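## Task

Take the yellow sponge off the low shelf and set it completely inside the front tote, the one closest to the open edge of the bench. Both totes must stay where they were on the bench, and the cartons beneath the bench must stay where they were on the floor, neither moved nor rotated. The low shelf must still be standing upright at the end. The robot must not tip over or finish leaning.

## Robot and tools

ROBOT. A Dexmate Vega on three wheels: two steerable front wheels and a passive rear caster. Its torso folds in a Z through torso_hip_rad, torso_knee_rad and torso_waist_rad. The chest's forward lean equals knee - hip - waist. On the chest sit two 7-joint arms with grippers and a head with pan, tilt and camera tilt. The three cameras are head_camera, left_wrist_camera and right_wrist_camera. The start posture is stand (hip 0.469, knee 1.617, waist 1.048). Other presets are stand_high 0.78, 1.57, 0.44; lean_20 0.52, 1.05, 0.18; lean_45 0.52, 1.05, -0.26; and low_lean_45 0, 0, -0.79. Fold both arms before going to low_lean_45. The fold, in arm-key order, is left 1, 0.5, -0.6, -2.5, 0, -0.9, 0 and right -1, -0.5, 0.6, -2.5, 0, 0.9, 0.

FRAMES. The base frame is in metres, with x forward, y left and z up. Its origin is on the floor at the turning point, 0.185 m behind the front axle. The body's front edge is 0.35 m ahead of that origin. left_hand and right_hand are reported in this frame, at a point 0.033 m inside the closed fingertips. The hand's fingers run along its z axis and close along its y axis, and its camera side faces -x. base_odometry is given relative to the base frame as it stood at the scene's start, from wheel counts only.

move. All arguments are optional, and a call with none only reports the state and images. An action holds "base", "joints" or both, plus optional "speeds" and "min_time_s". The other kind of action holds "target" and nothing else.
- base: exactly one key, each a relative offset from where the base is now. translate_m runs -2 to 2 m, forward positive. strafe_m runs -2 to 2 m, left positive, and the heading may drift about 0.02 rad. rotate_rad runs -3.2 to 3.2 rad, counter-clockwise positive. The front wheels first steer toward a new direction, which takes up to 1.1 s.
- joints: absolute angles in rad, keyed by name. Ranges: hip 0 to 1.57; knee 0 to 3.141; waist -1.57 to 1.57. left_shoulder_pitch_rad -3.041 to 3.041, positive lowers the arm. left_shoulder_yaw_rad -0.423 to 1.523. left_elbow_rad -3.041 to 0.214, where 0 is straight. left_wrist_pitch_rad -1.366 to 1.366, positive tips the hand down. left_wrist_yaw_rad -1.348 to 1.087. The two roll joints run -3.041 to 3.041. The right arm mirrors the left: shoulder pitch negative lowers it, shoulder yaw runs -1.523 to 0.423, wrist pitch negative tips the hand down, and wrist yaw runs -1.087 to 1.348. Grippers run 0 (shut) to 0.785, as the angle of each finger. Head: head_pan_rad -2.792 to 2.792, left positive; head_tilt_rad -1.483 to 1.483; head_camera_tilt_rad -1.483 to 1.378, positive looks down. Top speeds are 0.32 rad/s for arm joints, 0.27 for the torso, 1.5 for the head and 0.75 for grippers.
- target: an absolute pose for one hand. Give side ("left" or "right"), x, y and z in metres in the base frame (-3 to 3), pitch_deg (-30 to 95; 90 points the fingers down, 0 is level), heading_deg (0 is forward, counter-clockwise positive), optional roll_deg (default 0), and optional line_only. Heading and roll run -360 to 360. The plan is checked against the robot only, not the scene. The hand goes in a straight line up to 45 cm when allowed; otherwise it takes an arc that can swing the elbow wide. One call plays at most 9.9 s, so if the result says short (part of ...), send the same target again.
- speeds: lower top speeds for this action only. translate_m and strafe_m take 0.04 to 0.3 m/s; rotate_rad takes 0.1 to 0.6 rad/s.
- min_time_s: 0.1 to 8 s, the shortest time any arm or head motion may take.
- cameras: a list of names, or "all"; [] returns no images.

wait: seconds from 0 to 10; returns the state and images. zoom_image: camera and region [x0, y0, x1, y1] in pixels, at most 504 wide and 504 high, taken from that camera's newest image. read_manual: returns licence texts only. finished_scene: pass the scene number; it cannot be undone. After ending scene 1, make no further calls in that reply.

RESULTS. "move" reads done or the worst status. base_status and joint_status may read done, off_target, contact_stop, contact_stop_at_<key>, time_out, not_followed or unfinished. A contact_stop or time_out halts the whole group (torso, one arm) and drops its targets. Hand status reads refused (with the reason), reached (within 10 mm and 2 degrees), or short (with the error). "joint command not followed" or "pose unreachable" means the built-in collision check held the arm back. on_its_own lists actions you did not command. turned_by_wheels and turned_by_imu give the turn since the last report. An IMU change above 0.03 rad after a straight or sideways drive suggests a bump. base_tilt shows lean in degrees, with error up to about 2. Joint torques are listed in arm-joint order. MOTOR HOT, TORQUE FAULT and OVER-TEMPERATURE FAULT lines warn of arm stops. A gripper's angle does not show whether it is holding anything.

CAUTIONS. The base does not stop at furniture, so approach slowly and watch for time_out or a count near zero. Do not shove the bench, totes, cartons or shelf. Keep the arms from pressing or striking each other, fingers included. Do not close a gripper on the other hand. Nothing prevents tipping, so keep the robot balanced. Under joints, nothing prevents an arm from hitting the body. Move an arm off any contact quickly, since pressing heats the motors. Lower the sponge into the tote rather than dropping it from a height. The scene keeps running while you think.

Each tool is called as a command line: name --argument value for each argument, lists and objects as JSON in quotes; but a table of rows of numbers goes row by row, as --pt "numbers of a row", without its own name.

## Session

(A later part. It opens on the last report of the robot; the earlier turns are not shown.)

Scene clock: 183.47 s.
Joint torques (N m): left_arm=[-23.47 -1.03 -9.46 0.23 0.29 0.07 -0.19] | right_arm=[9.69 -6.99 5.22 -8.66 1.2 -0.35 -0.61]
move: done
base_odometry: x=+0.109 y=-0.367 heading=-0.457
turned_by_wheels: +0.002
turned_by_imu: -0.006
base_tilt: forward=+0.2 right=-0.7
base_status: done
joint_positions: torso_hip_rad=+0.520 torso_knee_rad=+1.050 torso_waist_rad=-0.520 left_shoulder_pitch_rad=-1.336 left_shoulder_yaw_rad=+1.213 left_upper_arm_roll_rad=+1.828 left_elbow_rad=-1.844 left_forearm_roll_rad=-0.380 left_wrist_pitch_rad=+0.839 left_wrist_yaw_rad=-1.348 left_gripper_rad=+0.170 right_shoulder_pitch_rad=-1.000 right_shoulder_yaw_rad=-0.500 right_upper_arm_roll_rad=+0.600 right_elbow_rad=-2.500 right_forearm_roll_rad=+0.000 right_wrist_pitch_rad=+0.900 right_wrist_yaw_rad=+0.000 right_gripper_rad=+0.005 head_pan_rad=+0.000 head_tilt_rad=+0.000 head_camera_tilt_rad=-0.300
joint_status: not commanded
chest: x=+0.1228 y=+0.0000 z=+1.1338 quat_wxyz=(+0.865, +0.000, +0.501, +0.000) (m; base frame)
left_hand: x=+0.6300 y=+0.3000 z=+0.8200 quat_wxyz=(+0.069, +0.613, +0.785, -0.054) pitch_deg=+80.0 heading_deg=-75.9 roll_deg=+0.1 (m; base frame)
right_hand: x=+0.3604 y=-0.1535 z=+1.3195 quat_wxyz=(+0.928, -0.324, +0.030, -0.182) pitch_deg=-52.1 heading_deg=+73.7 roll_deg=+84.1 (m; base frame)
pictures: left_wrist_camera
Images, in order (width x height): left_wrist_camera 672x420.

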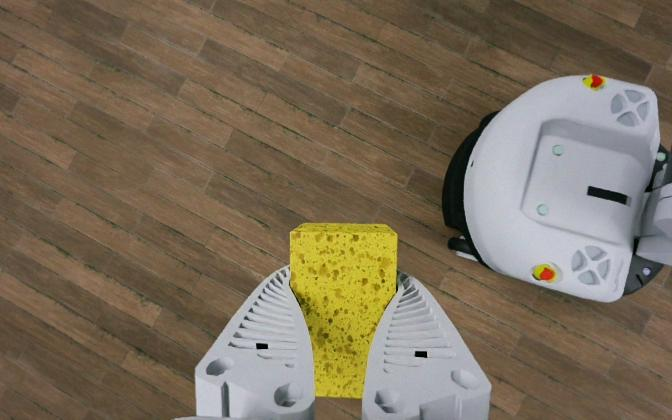

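move --base '{"rotate_rad": -1.797}' --speeds '{"rotate_rad": 0.4}' --cameras '[]'

move --joints '{"torso_hip_rad": 0.52, "torso_knee_rad": 1.5, "torso_waist_rad": 0.33, "head_camera_tilt_rad": -0.1}' --cameras '["head_camera", "left_wrist_camera"]'

Scene clock: 195.30 s.
Joint torques (N m): left_arm=[-23.58 -2.08 -9.35 3.29 0.61 -0.55 0.05] | right_arm=[9.66 -7.91 5.92 -8.25 0.95 -0.04 -0.69]
move: done
base_odometry: x=+0.111 y=-0.367 heading=-2.257
turned_by_wheels: -1.800
turned_by_imu: -1.782
base_tilt: forward=+0.2 right=-0.8
base_status: done
joint_positions: torso_hip_rad=+0.520 torso_knee_rad=+1.050 torso_waist_rad=-0.520 left_shoulder_pitch_rad=-1.336 left_shoulder_yaw_rad=+1.213 left_upper_arm_roll_rad=+1.828 left_elbow_rad=-1.844 left_forearm_roll_rad=-0.380 left_wrist_pitch_rad=+0.839 left_wrist_yaw_rad=-1.348 left_gripper_rad=+0.170 right_shoulder_pitch_rad=-1.000 right_shoulder_yaw_rad=-0.500 right_upper_arm_roll_rad=+0.600 right_elbow_rad=-2.500 right_forearm_roll_rad=+0.000 right_wrist_pitch_rad=+0.900 right_wrist_yaw_rad=+0.000 right_gripper_rad=+0.005 head_pan_rad=+0.000 head_tilt_rad=+0.000 head_camera_tilt_rad=-0.300
joint_status: not commanded
chest: x=+0.1228 y=+0.0000 z=+1.1338 quat_wxyz=(+0.865, +0.000, +0.501, +0.000) (m; base frame)
left_hand: x=+0.6300 y=+0.3000 z=+0.8199 quat_wxyz=(+0.069, +0.613, +0.785, -0.054) pitch_deg=+80.0 heading_deg=-76.0 roll_deg=+0.0 (m; base frame)
right_hand: x=+0.3604 y=-0.1535 z=+1.3195 quat_wxyz=(+0.928, -0.324, +0.030, -0.182) pitch_deg=-52.1 heading_deg=+73.7 roll_deg=+84.1 (m; base frame)
pictures: none
No camera images: "cameras" was empty.

Scene clock: 199.73 s.
Joint torques (N m): left_arm=[-22.95 -1.44 -9.53 1.68 0.94 -0.57 0.73] | right_arm=[13.52 -9.35 6.35 -5.76 0.31 -1.6 -0.5]
move: done
base_odometry: x=+0.111 y=-0.367 heading=-2.257
turned_by_wheels: +0.000
turned_by_imu: +0.001
base_tilt: forward=+0.2 right=-0.8
base_status: not commanded
joint_positions: torso_hip_rad=+0.520 torso_knee_rad=+1.500 torso_waist_rad=+0.330 left_shoulder_pitch_rad=-1.336 left_shoulder_yaw_rad=+1.213 left_upper_arm_roll_rad=+1.828 left_elbow_rad=-1.844 left_forearm_roll_rad=-0.380 left_wrist_pitch_rad=+0.839 left_wrist_yaw_rad=-1.348 left_gripper_rad=+0.170 right_shoulder_pitch_rad=-1.000 right_shoulder_yaw_rad=-0.500 right_upper_arm_roll_rad=+0.600 right_elbow_rad=-2.500 right_forearm_roll_rad=+0.000 right_wrist_pitch_rad=+0.900 right_wrist_yaw_rad=+0.000 right_gripper_rad=+0.005 head_pan_rad=+0.000 head_tilt_rad=+0.000 head_camera_tilt_rad=-0.100
joint_status: all done
chest: x=+0.1446 y=+0.0000 z=+1.3537 quat_wxyz=(+0.948, +0.000, +0.319, +0.000) (m; base frame)
left_hand: x=+0.7340 y=+0.3000 z=+1.2621 quat_wxyz=(+0.223, +0.612, +0.756, +0.069) pitch_deg=+63.0 heading_deg=-21.7 roll_deg=+56.2 back=up (m; base frame)
right_hand: x=+0.2912 y=-0.1535 z=+1.6172 quat_wxyz=(+0.915, -0.281, -0.155, -0.242) pitch_deg=-52.5 heading_deg=+104.1 roll_deg=+46.2 back=down (m; base frame)
pictures: head_camera, left_wrist_camera
Images, in order (width x height): head_camera 896x560, left_wrist_camera 672x420.

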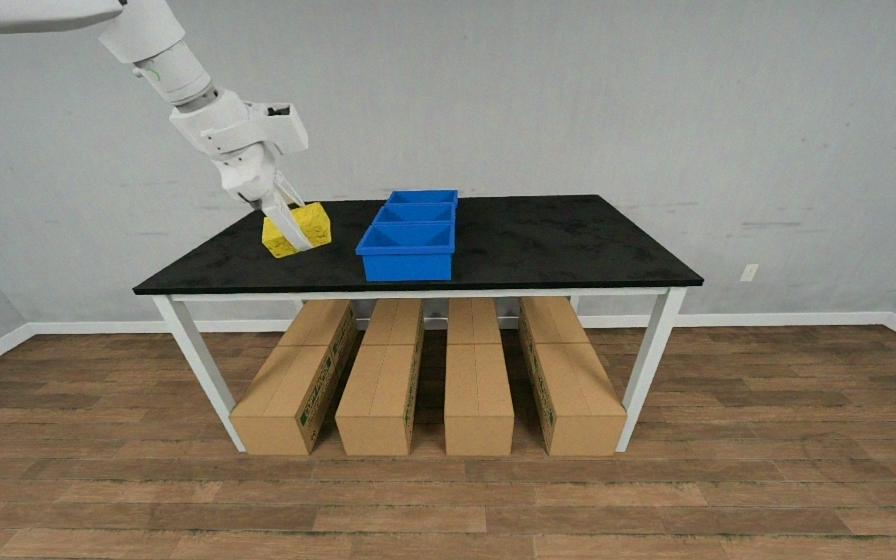

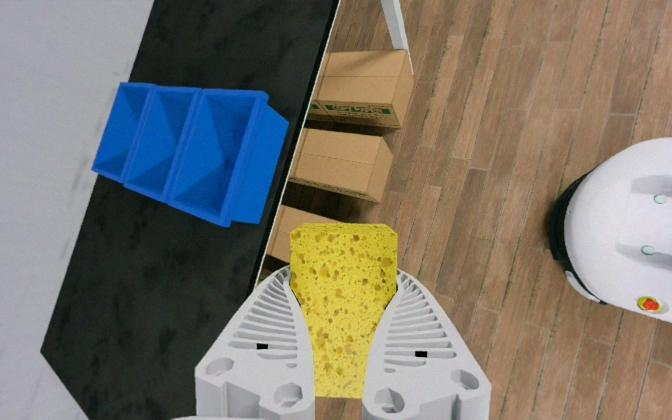

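move --target '{"side": "left", "x": 0.70, "y": 0.16, "z": 1.16, "pitch_deg": 78, "heading_deg": -20}' --cameras '["left_wrist_camera"]'

Scene clock: 222.03 s.
Joint torques (N m): left_arm=[-26.3 -2.95 -3.76 9.3 -0.64 0.02 0.11] | right_arm=[11.97 -9.96 4.7 -6.03 0.85 -1.66 -0.76]
move: done
base_odometry: x=+0.111 y=-0.367 heading=-2.257
turned_by_wheels: +0.000
turned_by_imu: +0.002
base_tilt: forward=+0.2 right=-0.8
base_status: not commanded
joint_positions: torso_hip_rad=+0.520 torso_knee_rad=+1.500 torso_waist_rad=+0.330 left_shoulder_pitch_rad=-1.529 left_shoulder_yaw_rad=+0.433 left_upper_arm_roll_rad=+2.467 left_elbow_rad=-1.338 left_forearm_roll_rad=-2.781 left_wrist_pitch_rad=+1.212 left_wrist_yaw_rad=+0.361 left_gripper_rad=+0.170 right_shoulder_pitch_rad=-1.000 right_shoulder_yaw_rad=-0.500 right_upper_arm_roll_rad=+0.600 right_elbow_rad=-2.500 right_forearm_roll_rad=+0.000 right_wrist_pitch_rad=+0.900 right_wrist_yaw_rad=+0.000 right_gripper_rad=+0.005 head_pan_rad=+0.000 head_tilt_rad=+0.000 head_camera_tilt_rad=-0.100
joint_status: not commanded
chest: x=+0.1446 y=+0.0000 z=+1.3537 quat_wxyz=(+0.948, +0.000, +0.319, +0.000) (m; base frame)
left_hand: x=+0.6998 y=+0.1601 z=+1.1599 quat_wxyz=(+0.103, +0.174, +0.979, -0.018) pitch_deg=+78.0 heading_deg=-20.1 roll_deg=+0.0 back=up (m; base frame)
left_hand_status: reached (straight line, planned for 8.5 s): 0 mm and 0.1 deg off.
right_hand: x=+0.2912 y=-0.1535 z=+1.6172 quat_wxyz=(+0.915, -0.281, -0.155, -0.242) pitch_deg=-52.5 heading_deg=+104.1 roll_deg=+46.2 back=down (m; base frame)
pictures: left_wrist_camera
Images, in order (width x height): left_wrist_camera 672x420.

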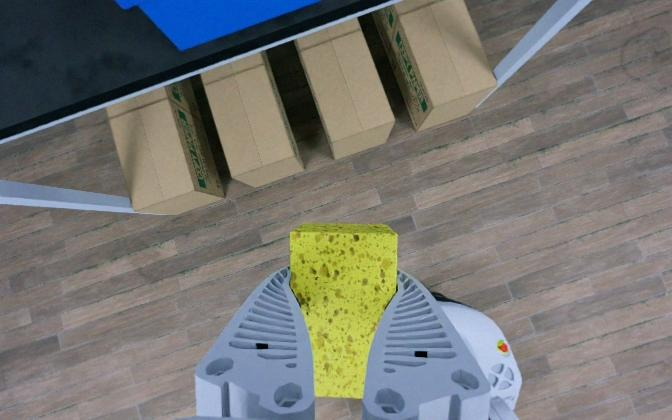

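move --base '{"translate_m": 0.51}' --speeds '{"translate_m": 0.12}' --cameras '["head_camera", "left_wrist_camera"]'

Scene clock: 231.87 s.
Joint torques (N m): left_arm=[-25.84 -0.63 -5.74 9.74 -0.3 -0.78 0.16] | right_arm=[12.64 -9.15 1.79 -7.38 0.79 -0.14 -0.83]
move: done
base_odometry: x=-0.212 y=-0.762 heading=-2.258
turned_by_wheels: -0.001
turned_by_imu: +0.002
base_tilt: forward=+0.3 right=-0.8
base_status: done
joint_positions: torso_hip_rad=+0.520 torso_knee_rad=+1.500 torso_waist_rad=+0.330 left_shoulder_pitch_rad=-1.529 left_shoulder_yaw_rad=+0.432 left_upper_arm_roll_rad=+2.469 left_elbow_rad=-1.337 left_forearm_roll_rad=-2.785 left_wrist_pitch_rad=+1.211 left_wrist_yaw_rad=+0.362 left_gripper_rad=+0.170 right_shoulder_pitch_rad=-1.000 right_shoulder_yaw_rad=-0.500 right_upper_arm_roll_rad=+0.600 right_elbow_rad=-2.500 right_forearm_roll_rad=+0.000 right_wrist_pitch_rad=+0.900 right_wrist_yaw_rad=+0.000 right_gripper_rad=+0.005 head_pan_rad=+0.000 head_tilt_rad=+0.000 head_camera_tilt_rad=-0.100
joint_status: not commanded
chest: x=+0.1447 y=+0.0000 z=+1.3537 quat_wxyz=(+0.948, +0.000, +0.319, +0.000) (m; base frame)
left_hand: x=+0.7000 y=+0.1599 z=+1.1598 quat_wxyz=(+0.103, +0.173, +0.979, -0.018) pitch_deg=+78.0 heading_deg=-20.1 roll_deg=-0.1 back=up (m; base frame)
right_hand: x=+0.2913 y=-0.1535 z=+1.6172 quat_wxyz=(+0.915, -0.281, -0.155, -0.242) pitch_deg=-52.5 heading_deg=+104.1 roll_deg=+46.2 back=down (m; base frame)
pictures: head_camera, left_wrist_camera
Images, in order (width x height): head_camera 896x560, left_wrist_camera 672x420.

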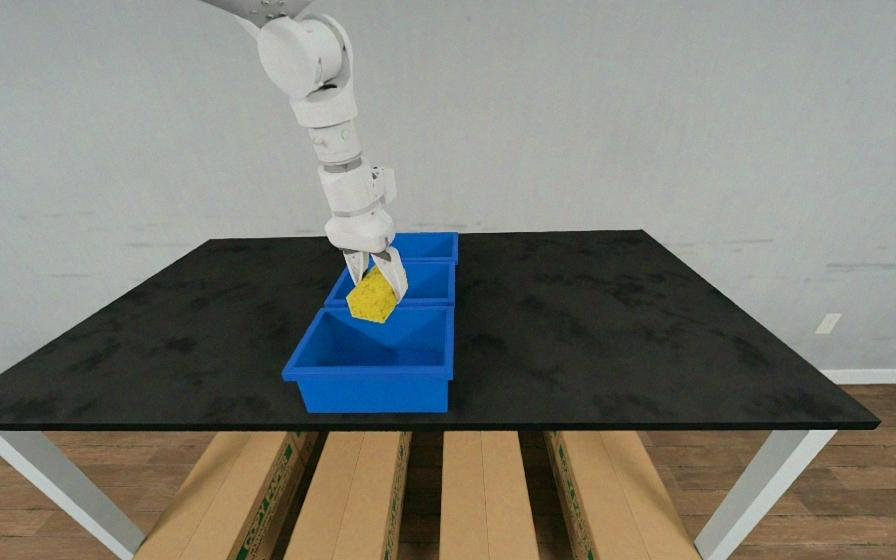

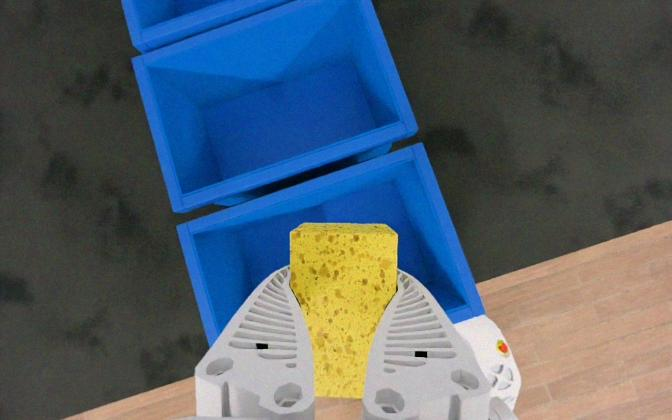

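move --target '{"side": "left", "x": 0.703, "y": 0.172, "z": 1.01, "pitch_deg": 78, "heading_deg": -20, "line_only": true}' --cameras '["head_camera", "left_wrist_camera"]'

Scene clock: 252.80 s.
Joint torques (N m): left_arm=[-14.3 -0.06 -5.93 4.6 0.33 -0.45 0.3] | right_arm=[12.77 -8.18 3.86 -4.81 0.23 -1.75 -0.53]
move: done
base_odometry: x=-0.212 y=-0.762 heading=-2.258
turned_by_wheels: +0.000
turned_by_imu: +0.001
base_tilt: forward=+0.3 right=-0.8
base_status: not commanded
joint_positions: torso_hip_rad=+0.520 torso_knee_rad=+1.500 torso_waist_rad=+0.330 left_shoulder_pitch_rad=-1.330 left_shoulder_yaw_rad=+0.534 left_upper_arm_roll_rad=+2.504 left_elbow_rad=-1.568 left_forearm_roll_rad=-2.607 left_wrist_pitch_rad=+0.869 left_wrist_yaw_rad=+0.359 left_gripper_rad=+0.170 right_shoulder_pitch_rad=-1.000 right_shoulder_yaw_rad=-0.500 right_upper_arm_roll_rad=+0.600 right_elbow_rad=-2.500 right_forearm_roll_rad=+0.000 right_wrist_pitch_rad=+0.900 right_wrist_yaw_rad=+0.000 right_gripper_rad=+0.005 head_pan_rad=+0.000 head_tilt_rad=+0.000 head_camera_tilt_rad=-0.100
joint_status: not commanded
chest: x=+0.1447 y=+0.0000 z=+1.3537 quat_wxyz=(+0.948, +0.000, +0.319, +0.000) (m; base frame)
left_hand: x=+0.7032 y=+0.1719 z=+1.0119 quat_wxyz=(+0.103, +0.173, +0.979, -0.018) pitch_deg=+78.0 heading_deg=-19.9 roll_deg=+0.1 back=up (m; base frame)
left_hand_status: reached (straight line, planned for 1.4 s): 2 mm and 0.0 deg off.
right_hand: x=+0.2913 y=-0.1535 z=+1.6172 quat_wxyz=(+0.915, -0.281, -0.155, -0.242) pitch_deg=-52.5 heading_deg=+104.1 roll_deg=+46.2 back=down (m; base frame)
pictures: head_camera, left_wrist_camera
Images, in order (width x height): head_camera 896x560, left_wrist_camera 672x420.

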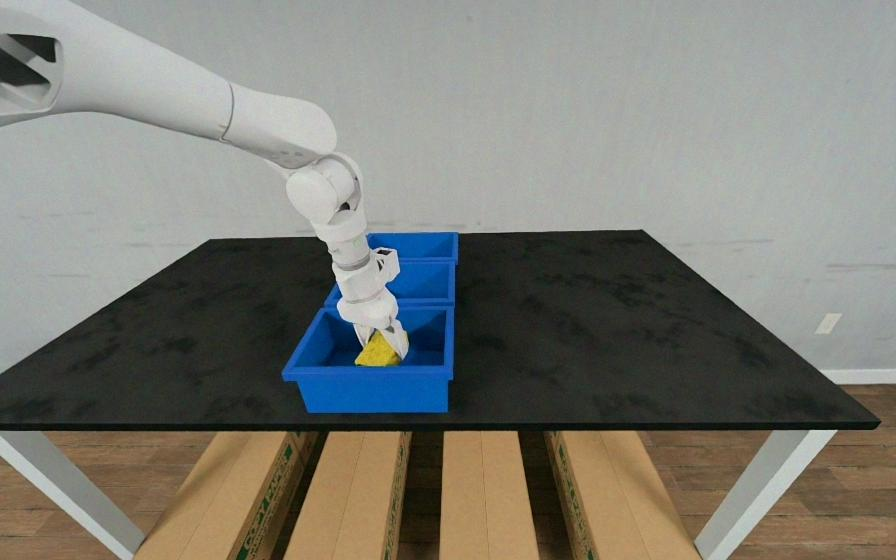

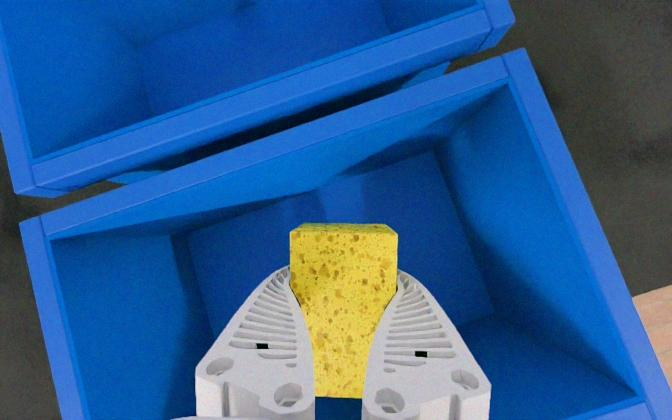

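move --target '{"side": "left", "x": 0.702, "y": 0.172, "z": 0.975, "pitch_deg": 78, "heading_deg": -20, "line_only": true}' --cameras '["left_wrist_camera"]'

Scene clock: 259.07 s.
Joint torques (N m): left_arm=[-13.85 -1.09 -6.73 5.58 0.78 -0.47 -0.23] | right_arm=[12.32 -6.66 5.03 -6 0.56 -2.51 -0.44]
move: done
base_odometry: x=-0.212 y=-0.762 heading=-2.258
turned_by_wheels: +0.000
turned_by_imu: +0.001
base_tilt: forward=+0.2 right=-0.7
base_status: not commanded
joint_positions: torso_hip_rad=+0.520 torso_knee_rad=+1.500 torso_waist_rad=+0.330 left_shoulder_pitch_rad=-1.270 left_shoulder_yaw_rad=+0.538 left_upper_arm_roll_rad=+2.512 left_elbow_rad=-1.590 left_forearm_roll_rad=-2.571 left_wrist_pitch_rad=+0.796 left_wrist_yaw_rad=+0.357 left_gripper_rad=+0.170 right_shoulder_pitch_rad=-1.000 right_shoulder_yaw_rad=-0.500 right_upper_arm_roll_rad=+0.600 right_elbow_rad=-2.500 right_forearm_roll_rad=+0.000 right_wrist_pitch_rad=+0.900 right_wrist_yaw_rad=+0.000 right_gripper_rad=+0.005 head_pan_rad=+0.000 head_tilt_rad=+0.000 head_camera_tilt_rad=-0.100
joint_status: not commanded
chest: x=+0.1447 y=+0.0000 z=+1.3537 quat_wxyz=(+0.948, +0.000, +0.319, +0.000) (m; base frame)
left_hand: x=+0.7022 y=+0.1720 z=+0.9768 quat_wxyz=(+0.103, +0.173, +0.979, -0.018) pitch_deg=+78.0 heading_deg=-20.0 roll_deg=+0.0 back=up (m; base frame)
left_hand_status: reached (straight line, planned for 0.6 s): 2 mm and 0.0 deg off.
right_hand: x=+0.2913 y=-0.1535 z=+1.6172 quat_wxyz=(+0.915, -0.281, -0.155, -0.242) pitch_deg=-52.5 heading_deg=+104.1 roll_deg=+46.2 back=down (m; base frame)
pictures: left_wrist_camera
Images, in order (width x height): left_wrist_camera 672x420.

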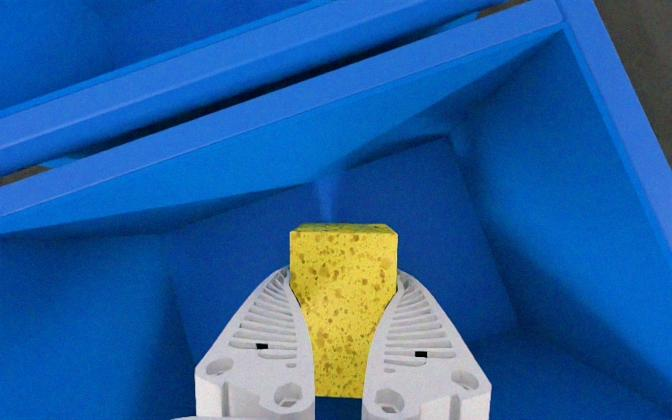

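move --target '{"side": "left", "x": 0.702, "y": 0.172, "z": 0.960, "pitch_deg": 78, "heading_deg": -20, "line_only": true}' --cameras '["left_wrist_camera"]'

Scene clock: 263.73 s.
Joint torques (N m): left_arm=[-12.15 -1.62 -2.52 2.67 0.66 -0.08 0.14] | right_arm=[14.61 -8.88 6.07 -6.29 -0.03 -0.73 -0.04]
move: done
base_odometry: x=-0.212 y=-0.762 heading=-2.258
turned_by_wheels: +0.000
turned_by_imu: +0.001
base_tilt: forward=+0.3 right=-0.8
base_status: not commanded
joint_positions: torso_hip_rad=+0.520 torso_knee_rad=+1.500 torso_waist_rad=+0.330 left_shoulder_pitch_rad=-1.242 left_shoulder_yaw_rad=+0.537 left_upper_arm_roll_rad=+2.515 left_elbow_rad=-1.593 left_forearm_roll_rad=-2.556 left_wrist_pitch_rad=+0.767 left_wrist_yaw_rad=+0.355 left_gripper_rad=+0.170 right_shoulder_pitch_rad=-1.000 right_shoulder_yaw_rad=-0.500 right_upper_arm_roll_rad=+0.600 right_elbow_rad=-2.500 right_forearm_roll_rad=+0.000 right_wrist_pitch_rad=+0.900 right_wrist_yaw_rad=+0.000 right_gripper_rad=+0.005 head_pan_rad=+0.000 head_tilt_rad=+0.000 head_camera_tilt_rad=-0.100
joint_status: not commanded
chest: x=+0.1447 y=+0.0000 z=+1.3537 quat_wxyz=(+0.948, +0.000, +0.319, +0.000) (m; base frame)
left_hand: x=+0.7023 y=+0.1720 z=+0.9621 quat_wxyz=(+0.103, +0.173, +0.979, -0.018) pitch_deg=+78.0 heading_deg=-20.0 roll_deg=+0.0 back=up (m; base frame)
left_hand_status: reached (straight line, planned for 0.4 s): 2 mm and 0.0 deg off.
right_hand: x=+0.2913 y=-0.1535 z=+1.6172 quat_wxyz=(+0.915, -0.281, -0.155, -0.242) pitch_deg=-52.5 heading_deg=+104.1 roll_deg=+46.2 back=down (m; base frame)
pictures: left_wrist_camera
Images, in order (width x height): left_wrist_camera 672x420.

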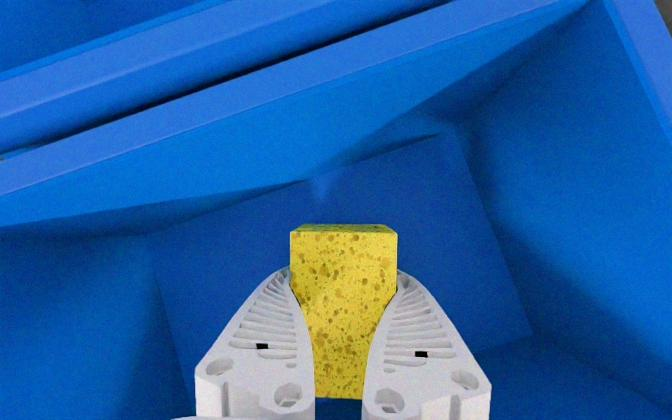

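move --target '{"side": "left", "x": 0.702, "y": 0.172, "z": 0.953, "pitch_deg": 78, "heading_deg": -20, "line_only": true}' --cameras '["head_camera", "left_wrist_camera"]'

Scene clock: 267.60 s.
Joint torques (N m): left_arm=[-5.74 -0.54 -2.63 -0.34 -0.12 0.52 -0.41] | right_arm=[13.1 -10.36 3.54 -6.73 -0.32 -1.28 -0.29]
move: done
base_odometry: x=-0.212 y=-0.762 heading=-2.258
turned_by_wheels: +0.000
turned_by_imu: +0.001
base_tilt: forward=+0.3 right=-0.8
base_status: not commanded
joint_positions: torso_hip_rad=+0.520 torso_knee_rad=+1.500 torso_waist_rad=+0.330 left_shoulder_pitch_rad=-1.228 left_shoulder_yaw_rad=+0.537 left_upper_arm_roll_rad=+2.516 left_elbow_rad=-1.594 left_forearm_roll_rad=-2.548 left_wrist_pitch_rad=+0.753 left_wrist_yaw_rad=+0.353 left_gripper_rad=+0.170 right_shoulder_pitch_rad=-1.000 right_shoulder_yaw_rad=-0.500 right_upper_arm_roll_rad=+0.600 right_elbow_rad=-2.500 right_forearm_roll_rad=+0.000 right_wrist_pitch_rad=+0.900 right_wrist_yaw_rad=+0.000 right_gripper_rad=+0.005 head_pan_rad=+0.000 head_tilt_rad=+0.000 head_camera_tilt_rad=-0.100
joint_status: not commanded
chest: x=+0.1446 y=+0.0000 z=+1.3537 quat_wxyz=(+0.948, +0.000, +0.319, +0.000) (m; base frame)
left_hand: x=+0.7025 y=+0.1718 z=+0.9554 quat_wxyz=(+0.104, +0.173, +0.979, -0.018) pitch_deg=+77.9 heading_deg=-20.0 roll_deg=+0.0 back=up (m; base frame)
left_hand_status: reached (straight line, planned for 0.3 s): 2 mm and 0.1 deg off.
right_hand: x=+0.2911 y=-0.1535 z=+1.6173 quat_wxyz=(+0.915, -0.281, -0.155, -0.242) pitch_deg=-52.5 heading_deg=+104.1 roll_deg=+46.2 back=down (m; base frame)
pictures: head_camera, left_wrist_camera
Images, in order (width x height): head_camera 896x560, left_wrist_camera 672x420.

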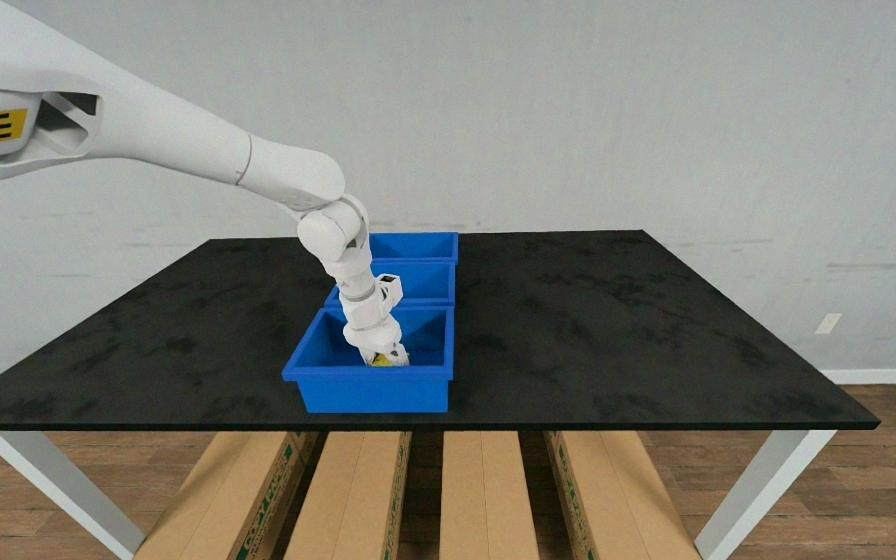

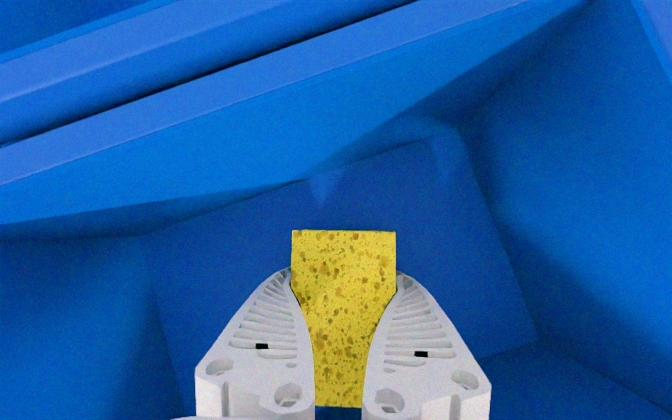

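Sponge has settled onto the floor. Release and retract.

move --joints '{"left_gripper_rad": 0.25}' --cameras '[]'

move --joints '{"left_gripper_rad": 0.4}' --cameras '["left_wrist_camera"]'

move --target '{"side": "left", "x": 0.702, "y": 0.172, "z": 1.16, "pitch_deg": 78, "heading_deg": -20, "line_only": true}' --cameras '["head_camera", "left_wrist_camera"]'

Scene clock: 273.70 s.
Joint torques (N m): left_arm=[-6.17 -2.82 -1.63 1.88 -0.46 -0.38 -0.4] | right_arm=[12.7 -9.19 4.57 -5.96 0 -1.58 -0.34]
move: done
base_odometry: x=-0.212 y=-0.762 heading=-2.258
turned_by_wheels: +0.000
turned_by_imu: +0.001
base_tilt: forward=+0.2 right=-0.8
base_status: not commanded
joint_positions: torso_hip_rad=+0.520 torso_knee_rad=+1.500 torso_waist_rad=+0.330 left_shoulder_pitch_rad=-1.225 left_shoulder_yaw_rad=+0.536 left_upper_arm_roll_rad=+2.517 left_elbow_rad=-1.594 left_forearm_roll_rad=-2.547 left_wrist_pitch_rad=+0.750 left_wrist_yaw_rad=+0.353 left_gripper_rad=+0.250 right_shoulder_pitch_rad=-1.000 right_shoulder_yaw_rad=-0.500 right_upper_arm_roll_rad=+0.600 right_elbow_rad=-2.500 right_forearm_roll_rad=+0.000 right_wrist_pitch_rad=+0.900 right_wrist_yaw_rad=+0.000 right_gripper_rad=+0.005 head_pan_rad=+0.000 head_tilt_rad=+0.000 head_camera_tilt_rad=-0.100
joint_status: all done
chest: x=+0.1443 y=+0.0000 z=+1.3538 quat_wxyz=(+0.948, +0.000, +0.319, +0.000) (m; base frame)
left_hand: x=+0.7023 y=+0.1718 z=+0.9540 quat_wxyz=(+0.104, +0.173, +0.979, -0.018) pitch_deg=+77.9 heading_deg=-19.9 roll_deg=+0.1 back=up (m; base frame)
right_hand: x=+0.2907 y=-0.1535 z=+1.6174 quat_wxyz=(+0.915, -0.281, -0.156, -0.242) pitch_deg=-52.5 heading_deg=+104.1 roll_deg=+46.2 back=down (m; base frame)
pictures: none
No camera images: "cameras" was empty.

Scene clock: 274.33 s.
Joint torques (N m): left_arm=[-11.63 -3.2 -6.1 5.49 -0.4 -0.19 -0.06] | right_arm=[10.04 -8.73 2.5 -5.45 0.88 -1.26 -0.08]
move: done
base_odometry: x=-0.212 y=-0.762 heading=-2.258
turned_by_wheels: +0.000
turned_by_imu: +0.000
base_tilt: forward=+0.2 right=-0.8
base_status: not commanded
joint_positions: torso_hip_rad=+0.520 torso_knee_rad=+1.500 torso_waist_rad=+0.330 left_shoulder_pitch_rad=-1.225 left_shoulder_yaw_rad=+0.536 left_upper_arm_roll_rad=+2.517 left_elbow_rad=-1.594 left_forearm_roll_rad=-2.547 left_wrist_pitch_rad=+0.750 left_wrist_yaw_rad=+0.353 left_gripper_rad=+0.400 right_shoulder_pitch_rad=-1.000 right_shoulder_yaw_rad=-0.500 right_upper_arm_roll_rad=+0.600 right_elbow_rad=-2.500 right_forearm_roll_rad=+0.000 right_wrist_pitch_rad=+0.900 right_wrist_yaw_rad=+0.000 right_gripper_rad=+0.005 head_pan_rad=+0.000 head_tilt_rad=+0.000 head_camera_tilt_rad=-0.100
joint_status: all done
chest: x=+0.1445 y=+0.0000 z=+1.3538 quat_wxyz=(+0.948, +0.000, +0.319, +0.000) (m; base frame)
left_hand: x=+0.7020 y=+0.1719 z=+0.9534 quat_wxyz=(+0.103, +0.173, +0.979, -0.018) pitch_deg=+78.0 heading_deg=-20.0 roll_deg=+0.0 back=up (m; base frame)
right_hand: x=+0.2911 y=-0.1535 z=+1.6173 quat_wxyz=(+0.915, -0.281, -0.155, -0.242) pitch_deg=-52.5 heading_deg=+104.1 roll_deg=+46.2 back=down (m; base frame)
pictures: left_wrist_camera
Images, in order (width x height): left_wrist_camera 672x420.

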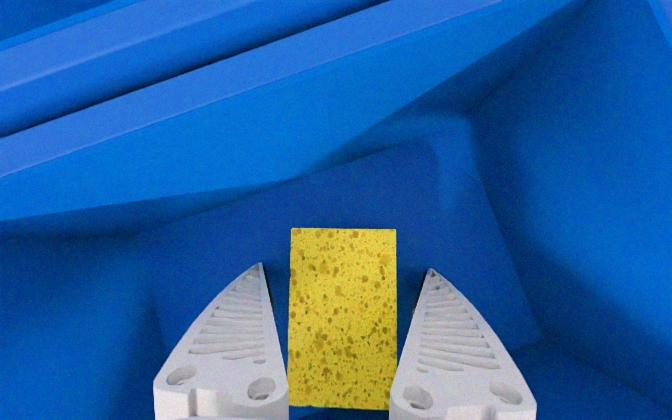

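Scene clock: 277.40 s.
Joint torques (N m): left_arm=[-24.48 -4.25 -5.81 9.61 -0.17 -0.81 -0.03] | right_arm=[12.33 -7.42 5.44 -7.47 0.22 -1.34 -0.26]
move: done
base_odometry: x=-0.212 y=-0.762 heading=-2.258
turned_by_wheels: +0.000
turned_by_imu: +0.000
base_tilt: forward=+0.3 right=-0.7
base_status: not commanded
joint_positions: torso_hip_rad=+0.520 torso_knee_rad=+1.500 torso_waist_rad=+0.330 left_shoulder_pitch_rad=-1.522 left_shoulder_yaw_rad=+0.457 left_upper_arm_roll_rad=+2.463 left_elbow_rad=-1.332 left_forearm_roll_rad=-2.737 left_wrist_pitch_rad=+1.225 left_wrist_yaw_rad=+0.337 left_gripper_rad=+0.400 right_shoulder_pitch_rad=-1.000 right_shoulder_yaw_rad=-0.500 right_upper_arm_roll_rad=+0.600 right_elbow_rad=-2.500 right_forearm_roll_rad=+0.000 right_wrist_pitch_rad=+0.900 right_wrist_yaw_rad=+0.000 right_gripper_rad=+0.005 head_pan_rad=+0.000 head_tilt_rad=+0.000 head_camera_tilt_rad=-0.100
joint_status: not commanded
chest: x=+0.1445 y=+0.0000 z=+1.3537 quat_wxyz=(+0.948, +0.000, +0.319, +0.000) (m; base frame)
left_hand: x=+0.7021 y=+0.1722 z=+1.1583 quat_wxyz=(+0.103, +0.173, +0.979, -0.018) pitch_deg=+78.0 heading_deg=-19.9 roll_deg=+0.0 back=up (m; base frame)
left_hand_status: reached (straight line, planned for 1.8 s): 2 mm and 0.0 deg off.
right_hand: x=+0.2911 y=-0.1535 z=+1.6173 quat_wxyz=(+0.915, -0.281, -0.155, -0.242) pitch_deg=-52.5 heading_deg=+104.1 roll_deg=+46.2 back=down (m; base frame)
pictures: head_camera, left_wrist_camera
Images, in order (width x height): head_camera 896x560, left_wrist_camera 672x420.

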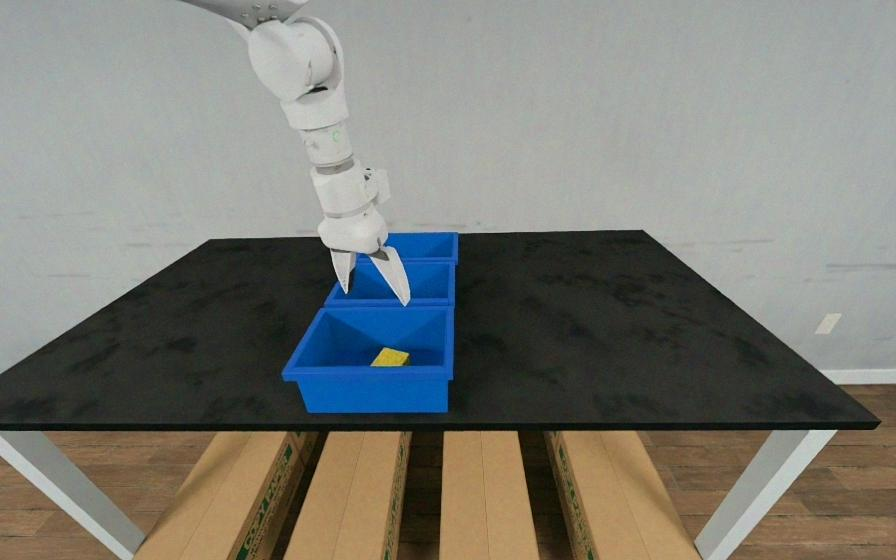

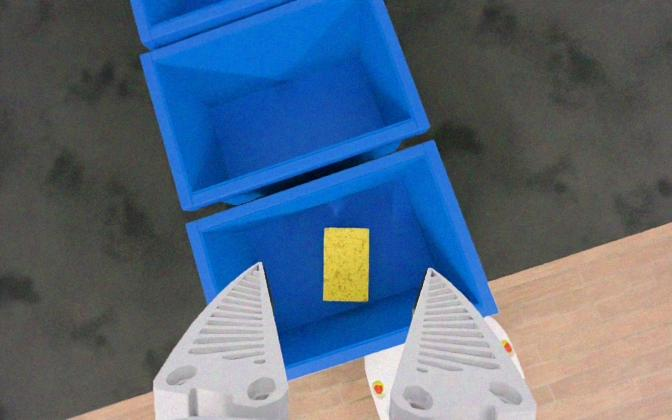

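move --base '{"translate_m": -0.5}' --speeds '{"translate_m": 0.15}' --cameras '["head_camera"]'

finished_scene --scene 2

Scene clock: 286.93 s.
Joint torques (N m): left_arm=[-25.82 -0.3 -9.06 8.18 -1.36 0.35 -0.35] | right_arm=[12.91 -9.62 4.59 -5.72 0.29 -0.89 -0.41]
move: done
base_odometry: x=+0.105 y=-0.376 heading=-2.259
turned_by_wheels: -0.001
turned_by_imu: -0.003
base_tilt: forward=+0.2 right=-0.7
base_status: done
joint_positions: torso_hip_rad=+0.520 torso_knee_rad=+1.500 torso_waist_rad=+0.330 left_shoulder_pitch_rad=-1.523 left_shoulder_yaw_rad=+0.456 left_upper_arm_roll_rad=+2.462 left_elbow_rad=-1.329 left_forearm_roll_rad=-2.738 left_wrist_pitch_rad=+1.229 left_wrist_yaw_rad=+0.337 left_gripper_rad=+0.400 right_shoulder_pitch_rad=-1.000 right_shoulder_yaw_rad=-0.500 right_upper_arm_roll_rad=+0.600 right_elbow_rad=-2.500 right_forearm_roll_rad=+0.000 right_wrist_pitch_rad=+0.900 right_wrist_yaw_rad=+0.000 right_gripper_rad=+0.005 head_pan_rad=+0.000 head_tilt_rad=+0.000 head_camera_tilt_rad=-0.100
joint_status: not commanded
chest: x=+0.1446 y=+0.0000 z=+1.3537 quat_wxyz=(+0.948, +0.000, +0.319, +0.000) (m; base frame)
left_hand: x=+0.7020 y=+0.1721 z=+1.1597 quat_wxyz=(+0.103, +0.173, +0.979, -0.018) pitch_deg=+78.0 heading_deg=-20.0 roll_deg=+0.0 back=up (m; base frame)
right_hand: x=+0.2912 y=-0.1535 z=+1.6173 quat_wxyz=(+0.915, -0.281, -0.155, -0.242) pitch_deg=-52.5 heading_deg=+104.1 roll_deg=+46.2 back=down (m; base frame)
pictures: head_camera
Images, in order (width x height): head_camera 896x560.

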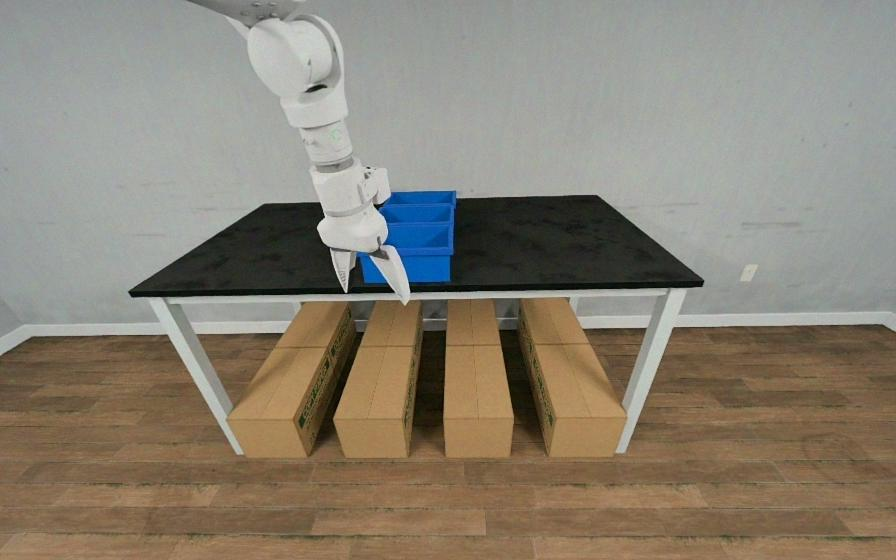

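The scene is finished: the task was done.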